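# Transfer the yellow rolled towel to the other basket

## Task

Put the yellow rolled-up towel into the other basket so that it rests on that basket's floor and remains rolled up, while the second towel stays rolled up in the basket it started in.

## Robot and tools

Robot: two arms, left_arm and right_arm, each ending in a five-finger hand. right_arm has a right hand; left_arm has a mirrored left hand. The bases sit in the scene frame at left_arm (+0.039, +0.352, +0.002) m, yawed slightly (quat_wxyz +1.000, 0, 0, -0.029), and right_arm (-0.053, -0.321, -0.002) m (quat +1.000, 0, 0, +0.003). A camera stand is fixed between the arms, behind the bases.

Frames. Scene frame: origin at table-top height, centred between the nominal bases, +z up, +x out over the table, +y toward left_arm (not image left). Reported hand positions (end_effector_position, m) and end_effector_quat_wxyz are in each arm's own base frame. Commanded offsets run along the axes of that arm's current Hand target. Readings can be a few cm off.

Hand point: rigid to the palm, 0.05 m out from it and 0.15 m from the wrist face along the fingers. Its +z runs along the straight fingers, +y out of the palm, +x across the palm away from the thumb on the right hand, toward the thumb on the left. Straight fingertips end 0.06-0.07 m past the point along +z, 0.06 m behind it along -y. A wrist bracket on the little-finger side can strike things.

Row layout (shared by execute_actions and move): one list of 28 numbers, each in [-1, 1], covering both arms even if one moves. Order: left_arm dx, dy, dz, rx, ry, rz; left hand little, ring, middle, index, thumb_bend, thumb_turn, force_limit, speed; then the same fourteen for right_arm. The six pose numbers are offsets (not poses) from that arm's Hand target, on its own axes; 1.0 equals 0.6 m of travel or 180 degrees; rx, ry, rz form one rotation vector. Six zeros asks nothing new of an arm. Sending the same offset again moves it further.

Hand numbers: fingers and thumb_bend, +1 straight/open, -1 curled/closed; thumb_turn +1 beside the palm, -1 across in front of it (opposed to the fingers). force_limit maps -1..+1 to roughly 0..10 N at the fingertip (0..15 N for the two thumb motors). speed grows linearly from near zero at -1 to full at +0.48 and stays full above; full travel lasts 0.49 s. For a soft grip close with speed -0.94 or lower. There is no 'no change' value: to keep a hand as is, resend the eight numbers you last actually sent it; if never sent, use its hand_measured six plus hand_force_limit and hand_speed. With the thumb opposed, the hand can enclose items about 0.035-0.065 m thick. To grip harder, raise force_limit and send a more-closed target than hand_measured; to release, send a more-open one.

Tools.
execute_actions: actions = list of up to 15 actions; each action is up to 15 rows, one per 1/30 s step; a short action repeats its final row to step 15. Every row in an action is measured from the Hand target at that action's start. cameras optional: ["all"], [] or names; images come by default only with an empty actions list.
move: target = one 28-number row, or a list of up to 15 rows, every row's offsets counted from the same starting Hand targets, not chained. speed = path top speed in m/s, 0.002 to 4.3 (default 0.25), one value or one per target; turning is capped at twice that in rad/s. blend = corner rounding in m for lists (0 = stop at each). blocking=false returns after about 0.5 s while motion continues. Moves stop after 10 s total, do not avoid obstacles or the other arm, and lag or overshoot more when fast. Hand numbers of the first target are sent at the start; later ones on arrival.
wait: seconds 0 to 3600; sends nothing new, lets a running move continue.
stop: brakes a running move.
zoom_image: camera name plus region [x0, y0, x1, y1] in pixels, at most 504 by 504, from the latest image.
show_instructions: shows the reference pages.
finished_scene: scene 1; ends the scene permanently.

Cameras: cam_high, cam_low, cam_roll_left, cam_roll_right (896x504), cam_left_wrist, cam_right_wrist (672x504, fisheye).

Results: Hand target is the last commanded pose after clipping; the next offsets start from it. The hand often rests 1-3 cm (up to 5 cm), usually low, from the target in free air; that is not contact. Per step the commanded orientation is clipped to within 40 degrees of the measured one. hand_measured, hand_stopped_by (moving, target, force, stalled, fault) and hand_load_n (positive when pushed open) list six values in motor order; a grip lost shows as load near 0. The move line reports done, off_target, moving, held or fault, plus limits=paced (pose clipped) or limits=held (steps withheld). Also shown: joint positions, velocities, torques and motor temperatures. Joint ranges (rad): waist -2.880..2.880, shoulder 0..3.142, elbow 0..3.019, wrist pitch -1.693..1.571, wrist yaw -1.571..1.571, wrist roll -2.094..2.094.

Avoid: dropping the towel even a little, letting go while it moves, anything leaving the table, fast impacts or heavy presses on baskets and table, the two arms or hands touching (can fail the scene), closing one hand on the other, overloading fingers, and long stretched or pushing holds that heat motors (MOTOR HOT at 85 °C; at 100 °C the arm goes limp for 30-60 s). A blocked arm keeps pushing until commanded back past its hand point.

Each tool is called after "Request:" as name(argument=value, ...) on one line, values as JSON.

Reference images:

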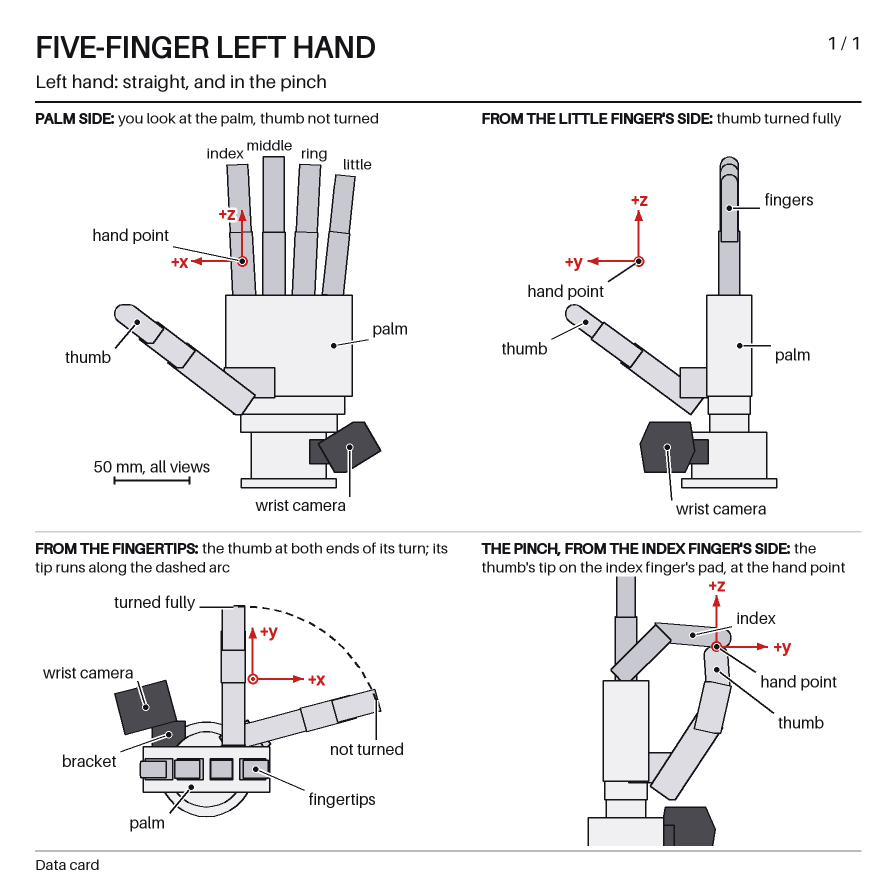

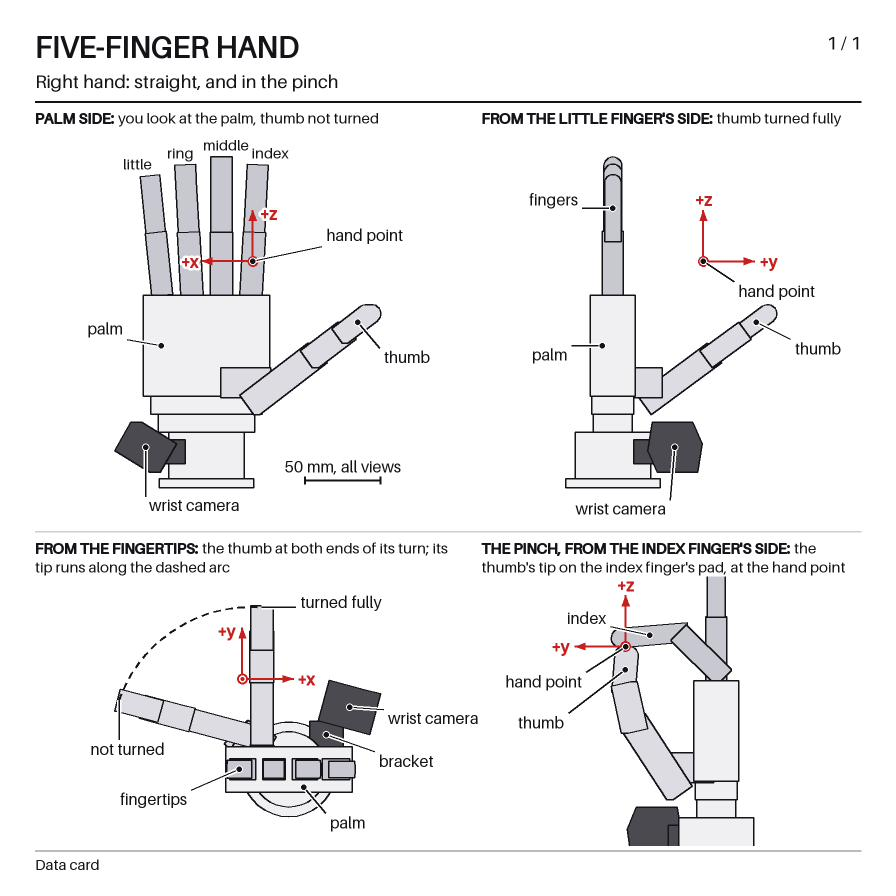

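## Session

Request:
execute_actions(actions=[])

Scene clock: 0.00 s.
left_arm: end_effector_position=(+0.0430, -0.4271, +0.3980) hand_measured=(+1.000, +1.000, +1.000, +1.000, +1.000, +1.000) hand_load_n=(+0.0, +0.0, +0.0, +0.0, +0.0, +0.0) hand_stopped_by=(target, target, target, target, target, target) hand_force_limit=0.00 hand_speed=-0.80 end_effector_quat_wxyz=(+0.322, +0.003, +0.723, -0.612) | right_arm: end_effector_position=(+0.5118, +0.1631, +0.1580) hand_measured=(+1.000, +1.000, +1.000, +1.000, +1.000, +1.000) hand_load_n=(+0.0, +0.0, +0.0, +0.0, +0.0, +0.0) hand_stopped_by=(target, target, target, target, target, target) hand_force_limit=0.00 hand_speed=-0.80 end_effector_quat_wxyz=(+0.014, +0.878, +0.161, +0.451)
Joint positions: left_arm=[-1.746 0.802 0.877 -0.131 -0.655 0.455] | right_arm=[0.523 1.385 0.888 -0.172 0.298 -1.555]
Joint velocities: within noise
Joint torques (N m): no reading
Motor temperatures (°C): left_arm=[36 38 32 33 29 36] | right_arm=[35 31 29 32 26 28]
Heat: left arm: hottest shoulder 38 °C; right arm: hottest waist 35 °C.
Hand target: left_arm +0.0427, -0.4286, +0.4120; +0.321, -0.002, +0.716, -0.620 | right_arm +0.5166, +0.1660, +0.1617; +0.013, +0.876, +0.160, +0.455

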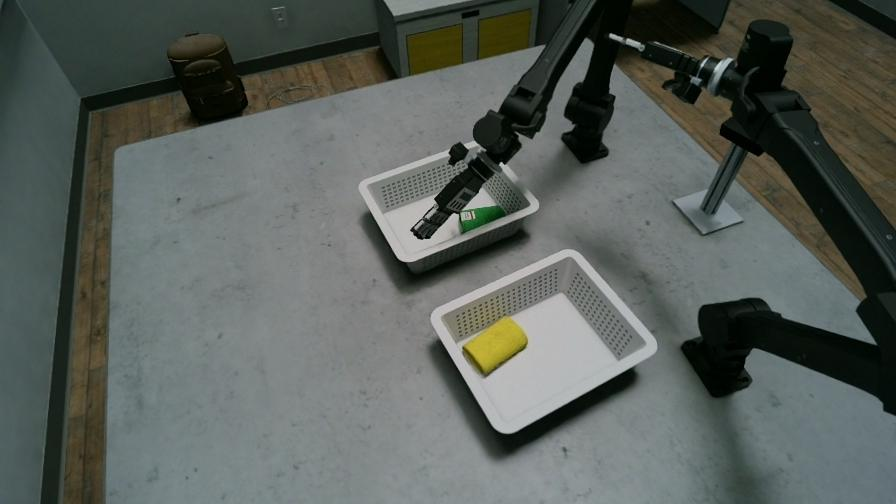

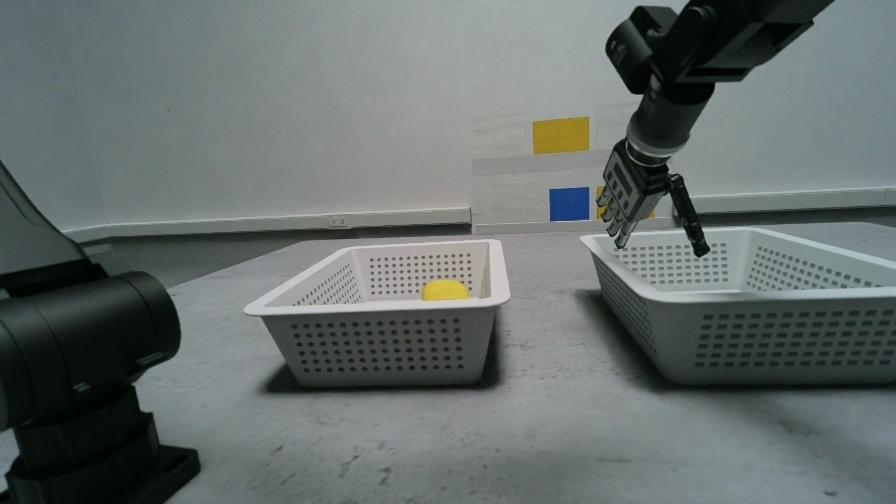

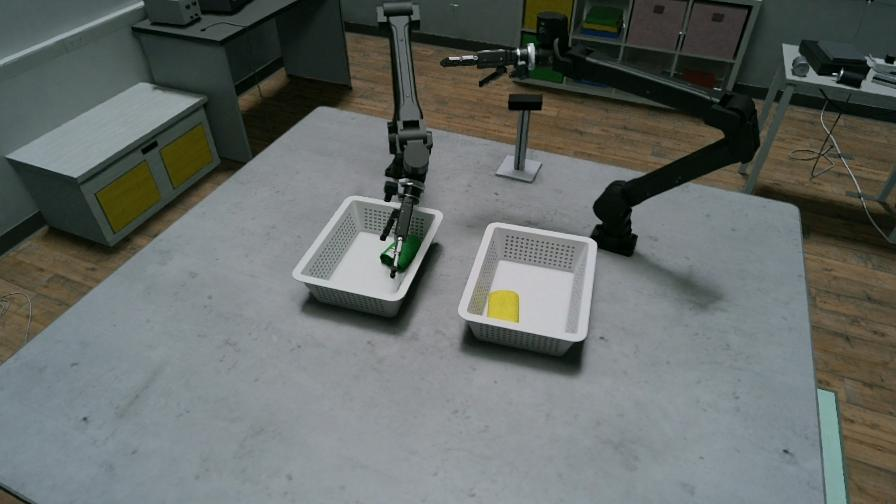

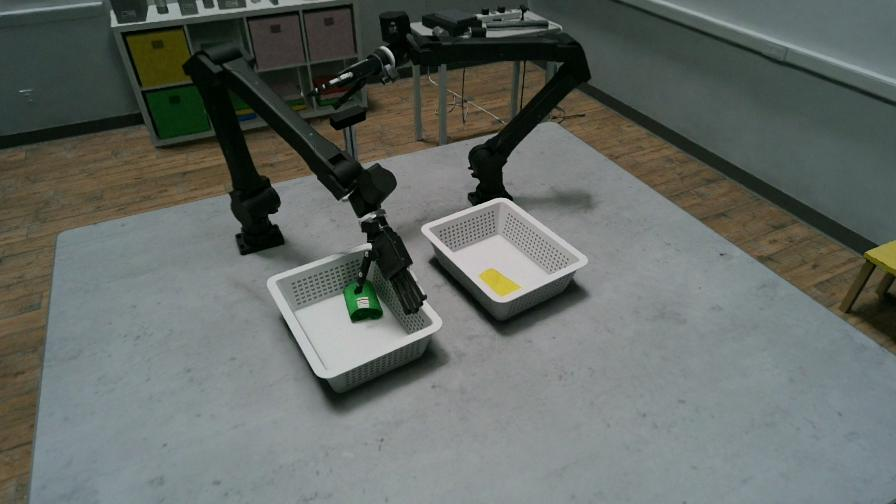

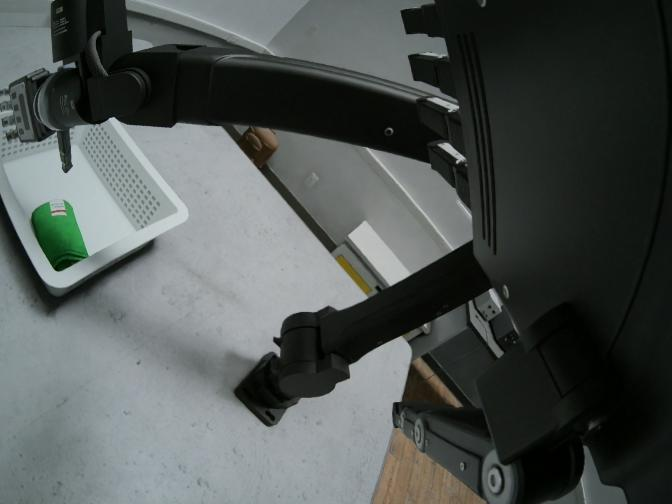

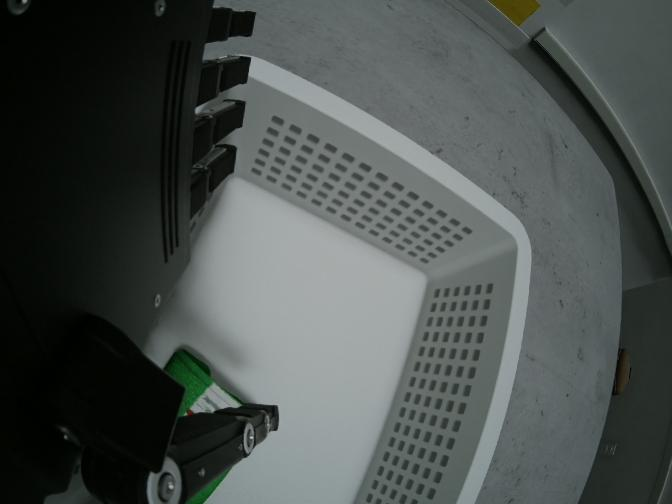

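Request:
zoom_image(camera="cam_high", region=[410, 230, 680, 450])

Request:
zoom_image(camera="cam_roll_left", region=[280, 170, 620, 370])

Request:
zoom_image(camera="cam_high", region=[340, 120, 560, 290])

Request:
zoom_image(camera="cam_roll_right", region=[250, 170, 610, 400])

Scaled by 1.867 from the camera's image (finer frame: 1280x720).

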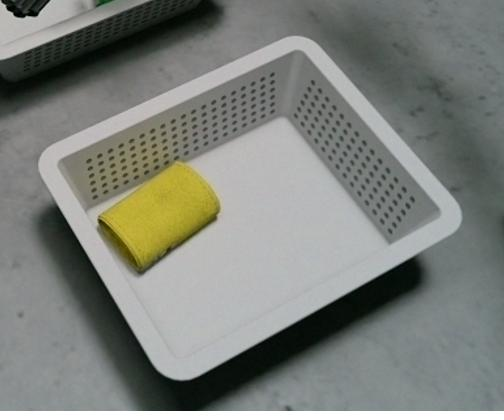

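Scaled by 1.482 from the camera's image (finer frame: 1280x720).

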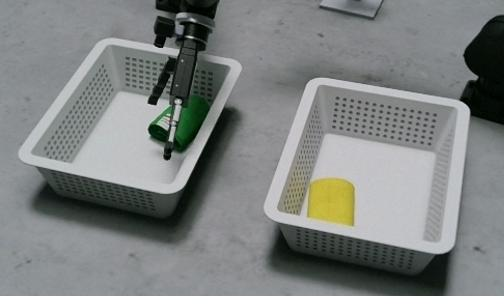

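Scaled by 2.291 from the camera's image (finer frame: 1280x720).

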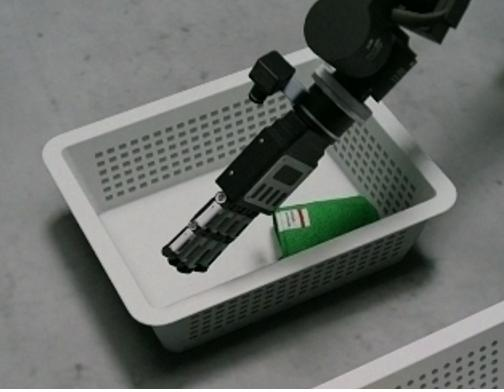

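Scaled by 1.400 from the camera's image (finer frame: 1280x720).

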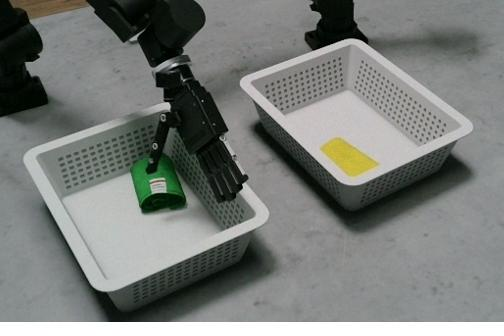

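Request:
move(target=[[0,0,0,0,0,0,1,1,1,1,1,-1,-0.4,0.0,0.198,0.042,-0.147,0,0,0,1,1,1,1,1,1,0,-0.8],[-0.535,0.488,-0.117,-0.1865,0.0757,-0.1358,1,1,1,1,1,-1,-0.4,0.0,-0.0857,0.458,-0.548,0,0,0,1,1,1,1,1,1,0,-0.8]], blend=[0.04,0], speed=0.25, cameras=["all"])

Scene clock: 80.33 s.
left_arm: end_effector_position=(+0.3688, -0.1711, +0.2828) hand_measured=(+1.000, +1.000, +1.000, +1.000, +1.000, -1.000) hand_load_n=(+0.0, +0.0, +0.0, +0.0, +0.0, +0.0) hand_stopped_by=(target, target, target, target, target, target) hand_force_limit=-0.40 hand_speed=0.00 end_effector_quat_wxyz=(+0.071, -0.181, +0.880, -0.434) | right_arm: end_effector_position=(+0.3029, -0.1466, +0.3529) hand_measured=(+1.000, +1.000, +1.000, +1.000, +1.000, +1.000) hand_load_n=(+0.0, +0.0, +0.0, +0.0, +0.0, +0.0) hand_stopped_by=(target, target, target, target, target, target) hand_force_limit=0.00 hand_speed=-0.80 end_effector_quat_wxyz=(+0.029, +0.882, +0.079, +0.463)
Joint positions: left_arm=[-0.136 1.181 1.193 -1.029 0.766 0.8] | right_arm=[-0.508 0.629 0.947 -0.995 -0.432 -2.048]
Joint torques (N m): left_arm=[0.21 -7.36 13.31 0.85 0.63 0.23] | right_arm=[-1.73 0.15 11.19 0.65 -0.35 -0.09]
Motor temperatures (°C): left_arm=[35 37 40 32 29 35] | right_arm=[34 32 38 32 26 28]
Heat: left arm: hottest elbow 40 °C; right arm: hottest elbow 38 °C.
Hand target: left_arm +0.3810, -0.1704, +0.2999; +0.085, -0.170, +0.879, -0.438 | right_arm +0.2996, -0.1503, +0.3597; +0.013, +0.876, +0.160, +0.455
Off the commanded pose: left_arm 0.021 m, 2 deg | right_arm 0.008 m, 10 deg.
joint sent to its limit (right arm) — joint 6 (wrist roll), lower limit. The joint targets are off in orientation, not in position.
move: off_target (left_arm, right_arm); blend cut to 0 m at target 1

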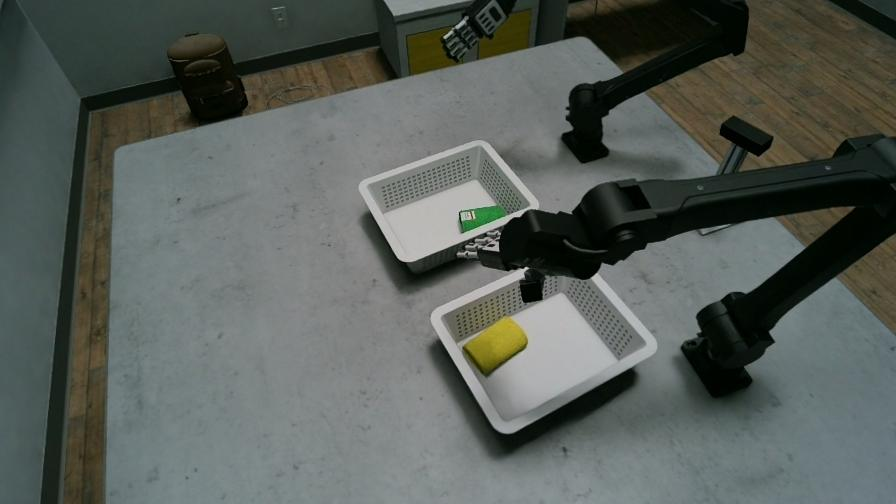

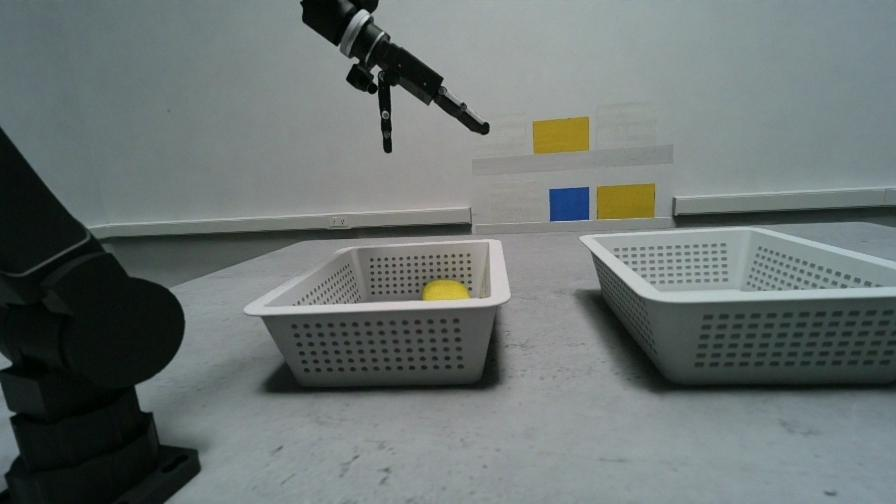

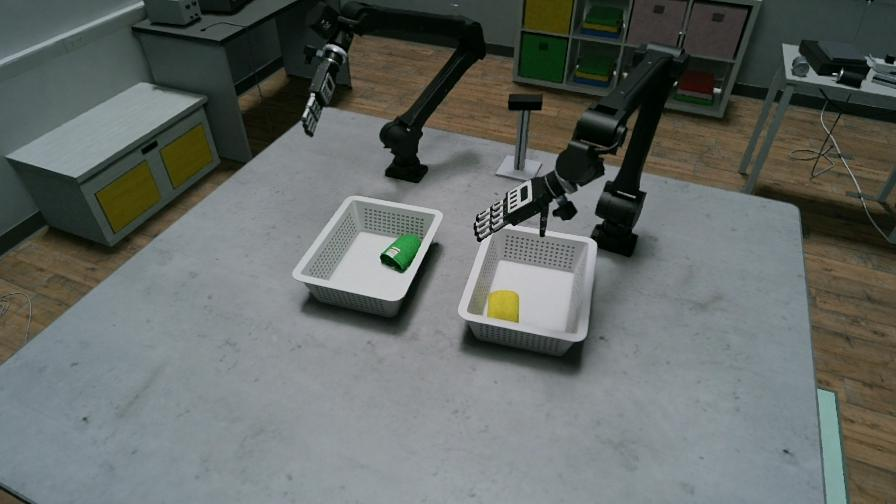

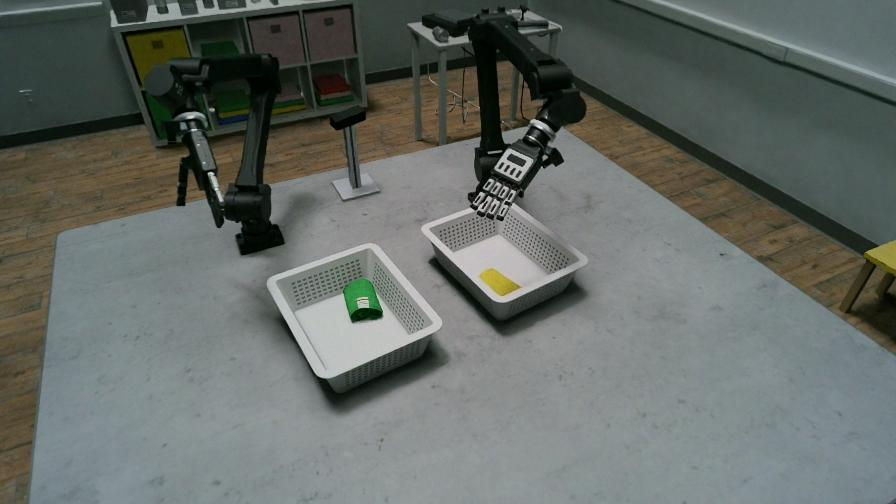

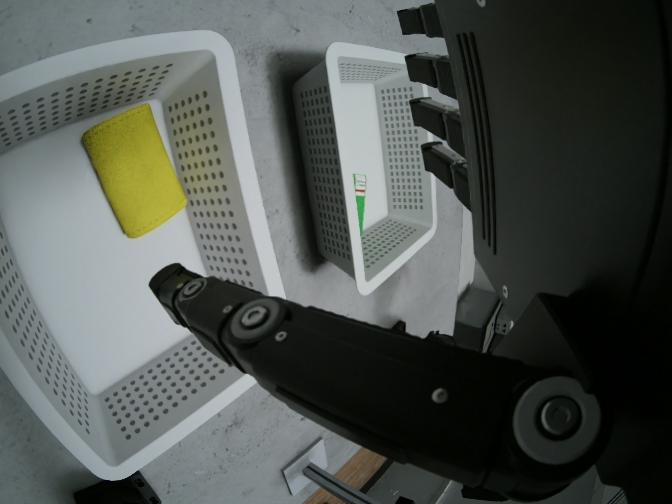

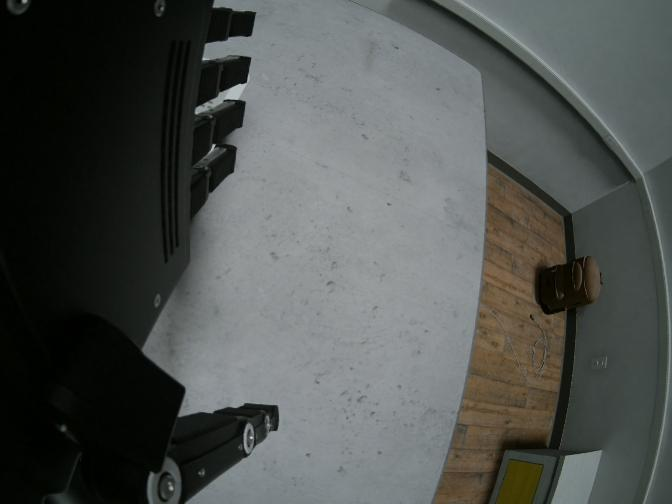

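Request:
zoom_image(camera="cam_high", region=[420, 190, 640, 320])

Request:
zoom_image(camera="cam_left_wrist", region=[0, 0, 480, 480])

Request:
zoom_image(camera="cam_low", region=[230, 80, 530, 400])

Request:
zoom_image(camera="cam_roll_left", region=[440, 140, 640, 360])

Request:
zoom_image(camera="cam_roll_right", region=[400, 90, 620, 340])

Scaled by 2.291 from the camera's image (finer frame: 1280x720).

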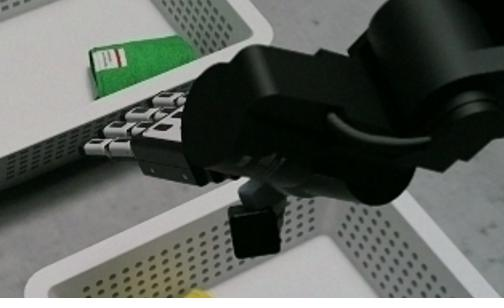

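Scaled by 1.050 from the camera's image (finer frame: 960x720).

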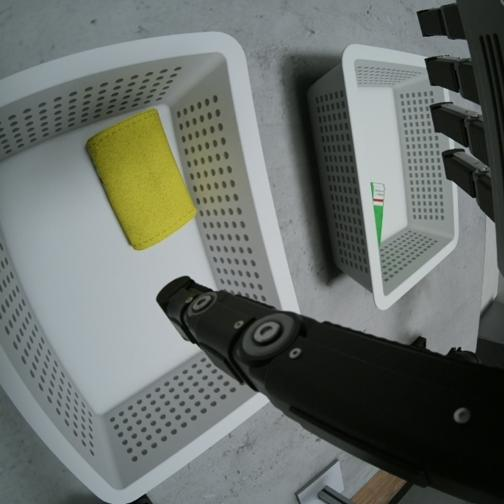

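Scaled by 1.575 from the camera's image (finer frame: 1280x720).

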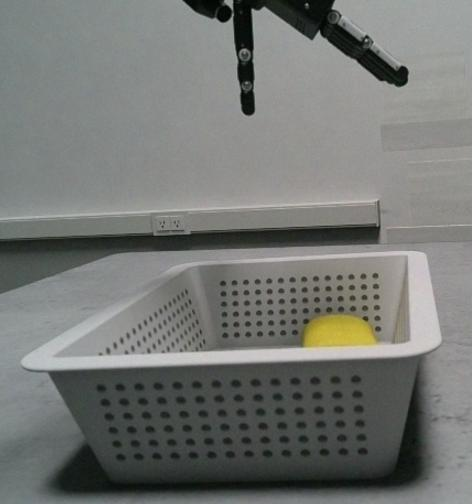

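Scaled by 2.291 from the camera's image (finer frame: 1280x720).

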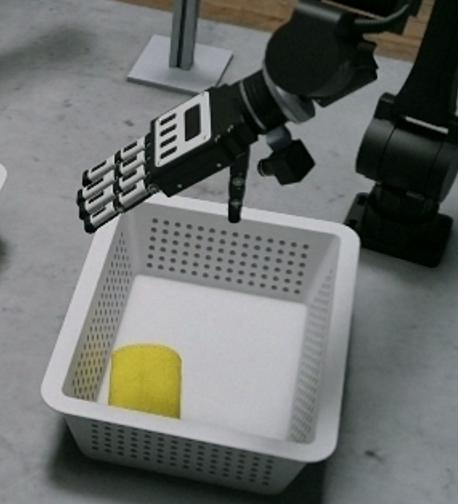

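Scaled by 2.016 from the camera's image (finer frame: 1280x720).

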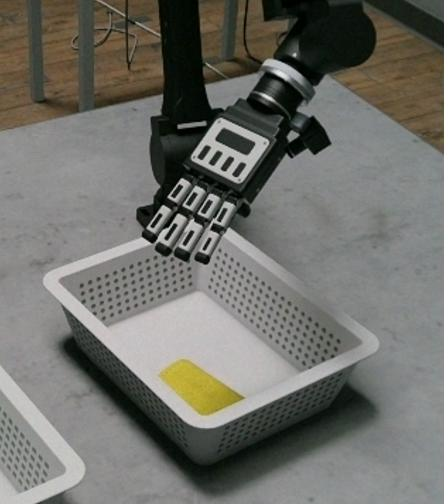

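Request:
move(target=[0,0.1065,0.0802,0,0,0,0.5,0.5,0.5,0.5,1,-1,-0.4,0.0,0,0,0,0,0,0,1,1,1,1,1,1,0,-0.8], speed=0.15, cameras=["cam_high","cam_low","cam_roll_left","cam_roll_right","cam_left_wrist"])

Request:
zoom_image(camera="cam_low", region=[230, 80, 530, 400])

Request:
zoom_image(camera="cam_roll_left", region=[440, 140, 640, 360])

Request:
zoom_image(camera="cam_left_wrist", region=[0, 0, 480, 480])

Scene clock: 124.87 s.
left_arm: end_effector_position=(+0.3768, -0.1721, +0.2264) hand_measured=(+0.500, +0.500, +0.500, +0.500, +1.000, -1.000) hand_load_n=(+0.0, +0.0, +0.0, +0.0, +0.0, +0.0) hand_stopped_by=(target, target, target, target, target, target) hand_force_limit=-0.40 hand_speed=0.00 end_effector_quat_wxyz=(+0.082, -0.173, +0.878, -0.438) | right_arm: end_effector_position=(+0.3029, -0.1466, +0.3530) hand_measured=(+1.000, +1.000, +1.000, +1.000, +1.000, +1.000) hand_load_n=(+0.0, +0.0, +0.5, +0.0, +0.0, +0.0) hand_stopped_by=(target, target, target, target, target, target) hand_force_limit=0.00 hand_speed=-0.80 end_effector_quat_wxyz=(+0.030, +0.882, +0.079, +0.463)
Joint positions: left_arm=[-0.136 1.197 1.053 -0.848 0.767 0.806] | right_arm=[-0.508 0.629 0.947 -0.995 -0.432 -2.049]
Joint torques (N m): left_arm=[-0.03 -7.47 8.81 2.19 0.58 0.18] | right_arm=[-1.61 0.15 11.22 0.64 -0.35 -0.1]
Motor temperatures (°C): left_arm=[35 37 47 32 29 35] | right_arm=[34 31 38 31 26 28]
Heat: left arm: hottest elbow 47 °C; right arm: hottest elbow 38 °C.
Hand target: left_arm +0.3811, -0.1704, +0.2199; +0.085, -0.170, +0.879, -0.438 | right_arm +0.2996, -0.1503, +0.3597; +0.013, +0.876, +0.160, +0.455
Off the commanded pose: left_arm 0.008 m, 0 deg | right_arm 0.008 m, 10 deg.
joint sent to its limit (right arm) — joint 6 (wrist roll), lower limit. The joint targets are off in orientation, not in position.
move: done

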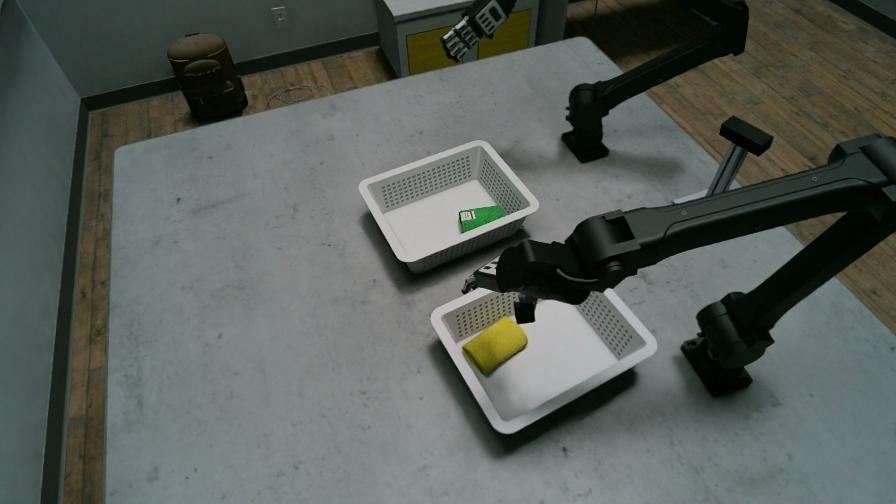

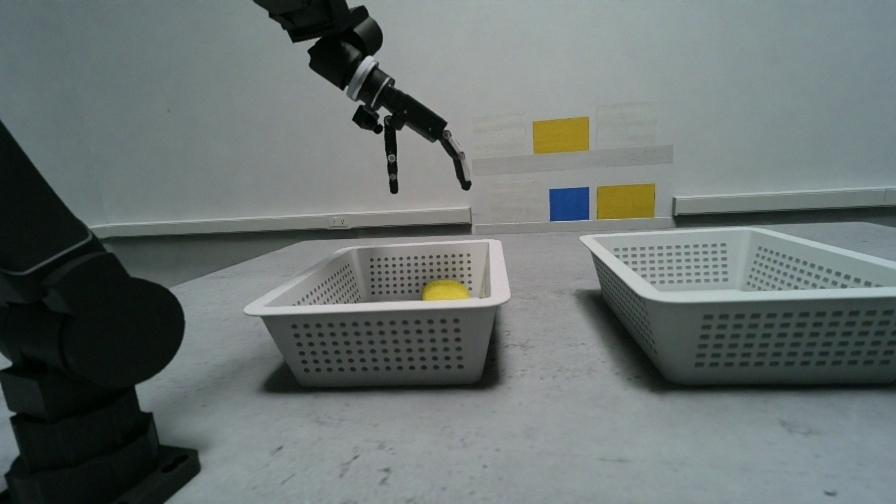

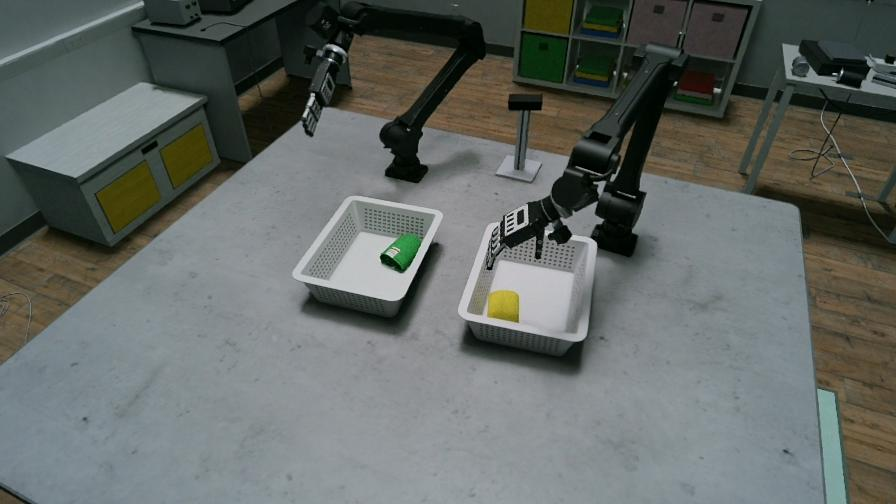

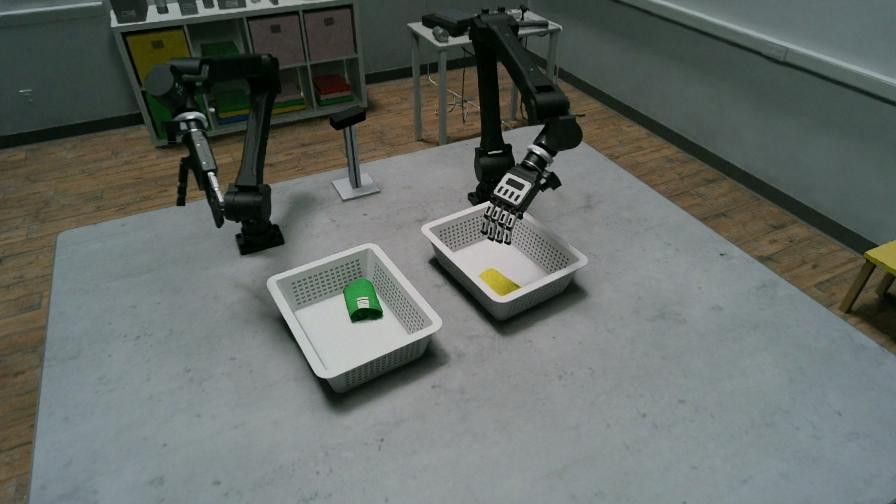

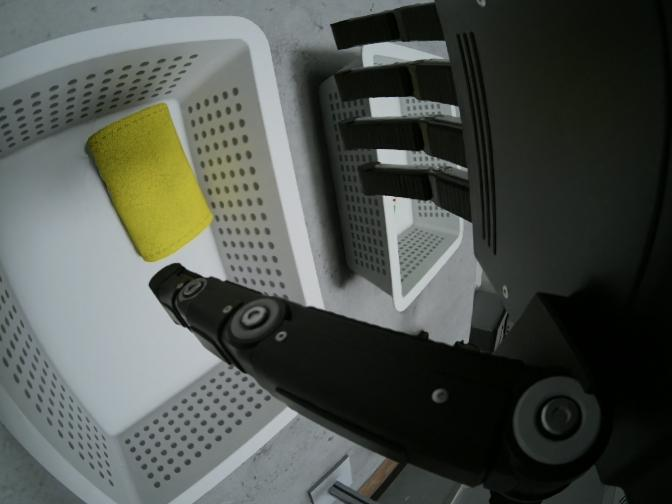

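Scaled by 1.575 from the camera's image (finer frame: 1280x720).

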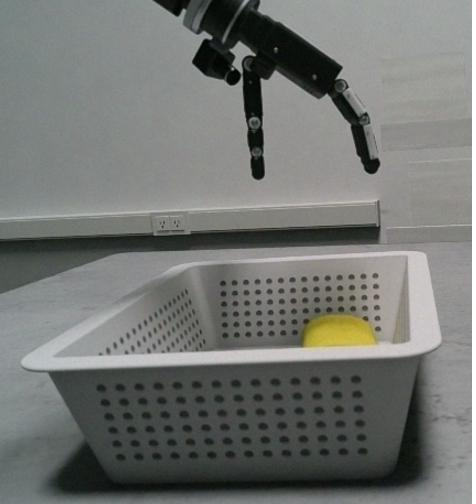

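Scaled by 2.291 from the camera's image (finer frame: 1280x720).

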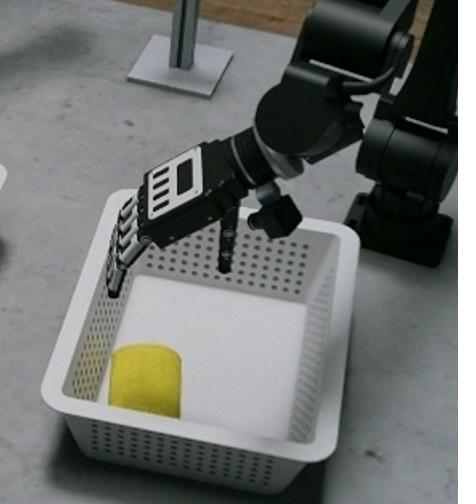

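Scaled by 1.050 from the camera's image (finer frame: 960x720).

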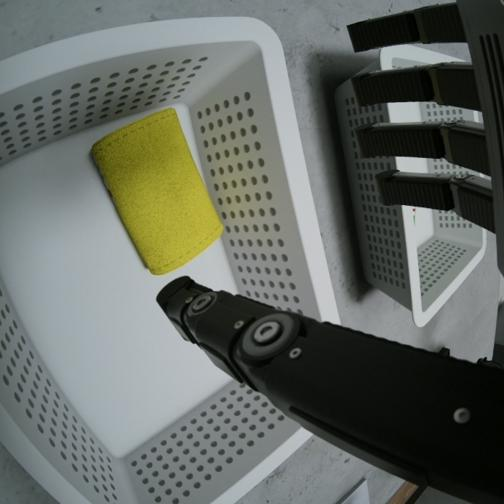

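Request:
move(target=[0,0.1331,0.1003,0,0,0,0.5,0.5,0.5,0.5,1,-1,-0.4,0.0,0,0,0,0,0,0,1,1,1,1,1,1,0,-0.8], speed=0.15, cameras=["cam_high","cam_low","cam_roll_left","cam_roll_right","cam_left_wrist"])

Request:
zoom_image(camera="cam_low", region=[280, 160, 530, 400])

Request:
zoom_image(camera="cam_roll_left", region=[440, 200, 620, 360])

Request:
zoom_image(camera="cam_left_wrist", region=[0, 0, 480, 480])

Scene clock: 139.17 s.
left_arm: end_effector_position=(+0.3784, -0.1722, +0.1266) hand_measured=(+0.500, +0.500, +0.500, +0.500, +1.000, -1.000) hand_load_n=(+0.0, +0.0, +0.0, +0.0, +0.0, +0.0) hand_stopped_by=(target, target, target, target, target, target) hand_force_limit=-0.40 hand_speed=0.00 end_effector_quat_wxyz=(+0.083, -0.172, +0.878, -0.438) | right_arm: end_effector_position=(+0.3029, -0.1466, +0.3530) hand_measured=(+1.000, +1.000, +1.000, +1.000, +1.000, +1.000) hand_load_n=(+0.0, +0.0, +0.0, +0.0, +0.0, +0.0) hand_stopped_by=(target, target, target, target, target, target) hand_force_limit=0.00 hand_speed=-0.80 end_effector_quat_wxyz=(+0.030, +0.882, +0.079, +0.463)
Joint positions: left_arm=[-0.136 1.282 0.851 -0.559 0.767 0.807] | right_arm=[-0.508 0.629 0.947 -0.995 -0.432 -2.049]
Joint torques (N m): left_arm=[0.15 -7.88 8.12 2.19 0.57 0.17] | right_arm=[-1.61 0.26 11.15 0.66 -0.35 -0.1]
Heat: left arm: hottest elbow 46 °C; right arm: hottest elbow 39 °C.
Hand target: left_arm +0.3811, -0.1704, +0.1199; +0.085, -0.170, +0.879, -0.438 | right_arm +0.2996, -0.1503, +0.3597; +0.013, +0.876, +0.160, +0.455
Off the commanded pose: left_arm 0.007 m, 0 deg | right_arm 0.008 m, 10 deg.
joint sent to its limit (right arm) — joint 6 (wrist roll), lower limit. The joint targets are off in orientation, not in position.
move: done

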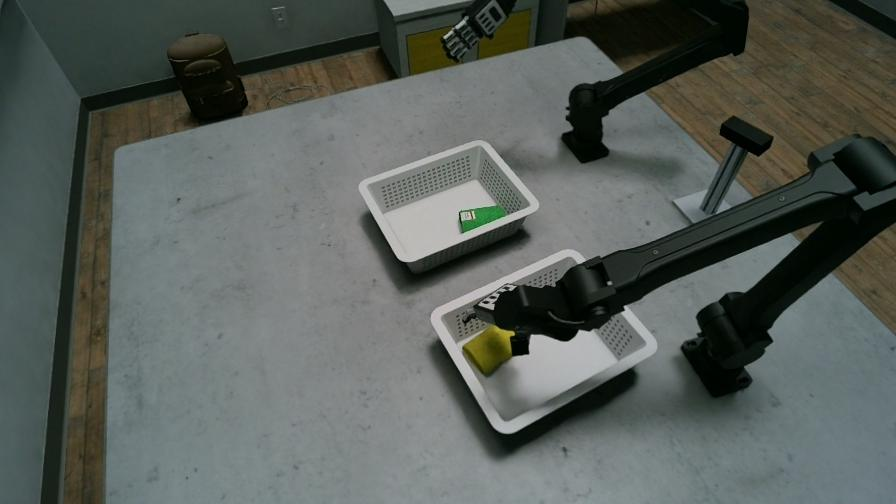

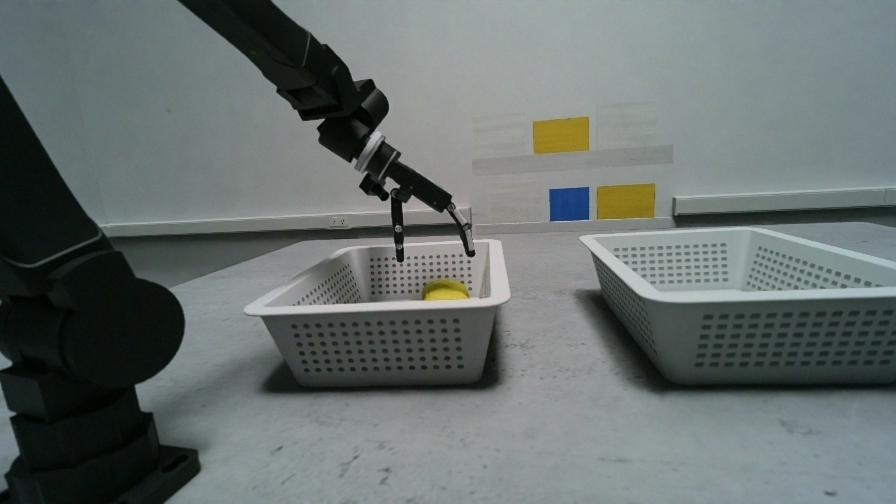

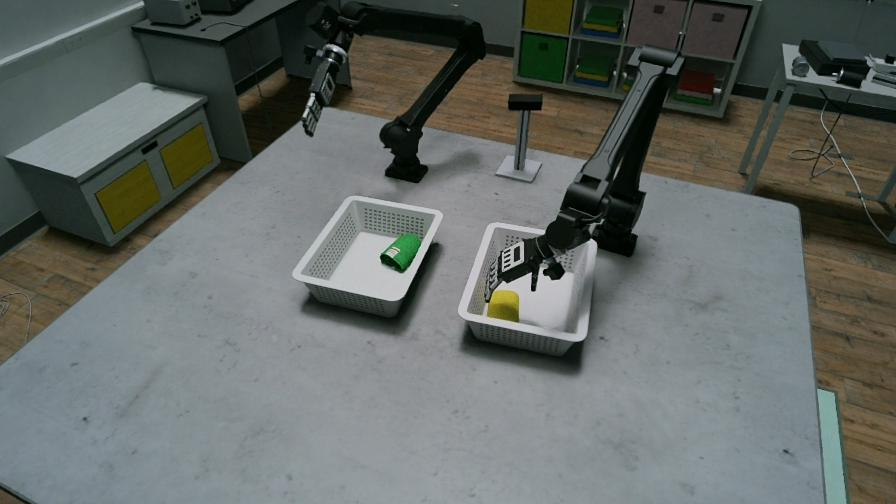

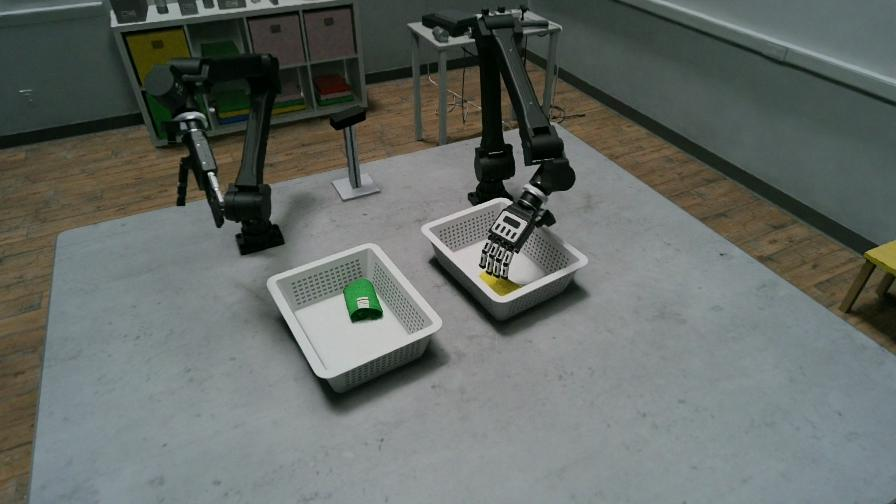

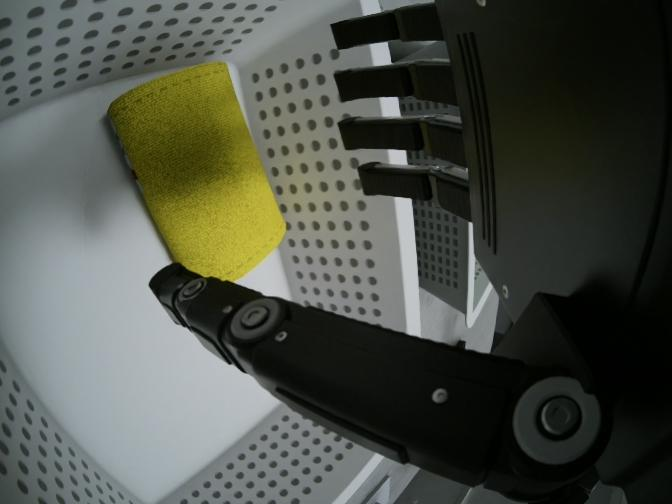

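Scaled by 2.016 from the camera's image (finer frame: 1280x720).

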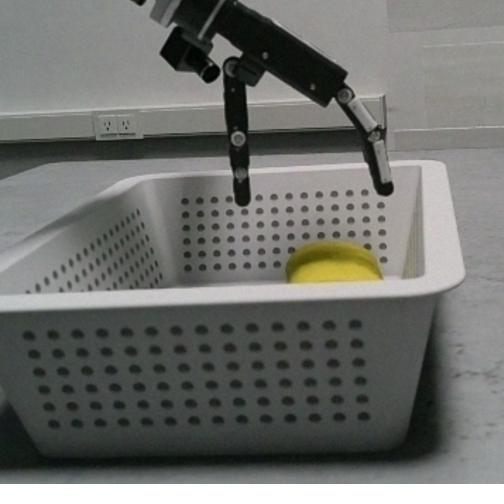

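Scaled by 2.800 from the camera's image (finer frame: 1280x720).

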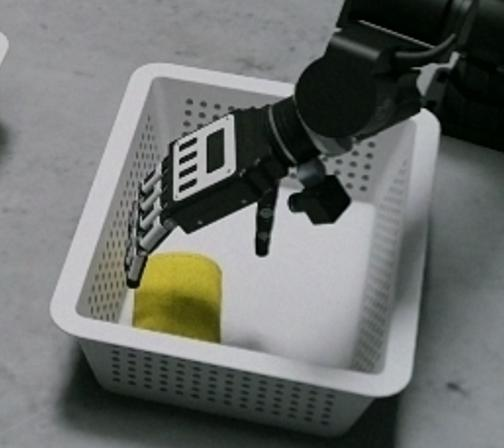

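Scaled by 1.050 from the camera's image (finer frame: 960x720).

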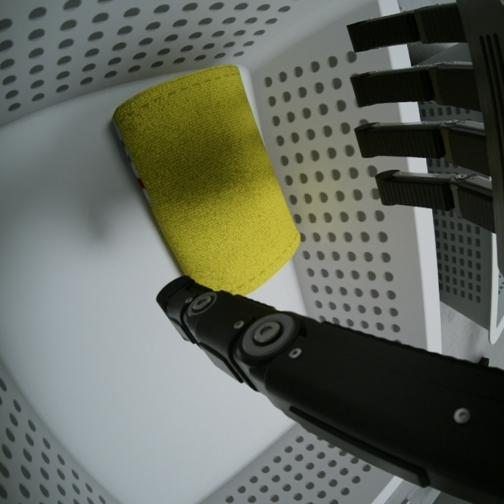

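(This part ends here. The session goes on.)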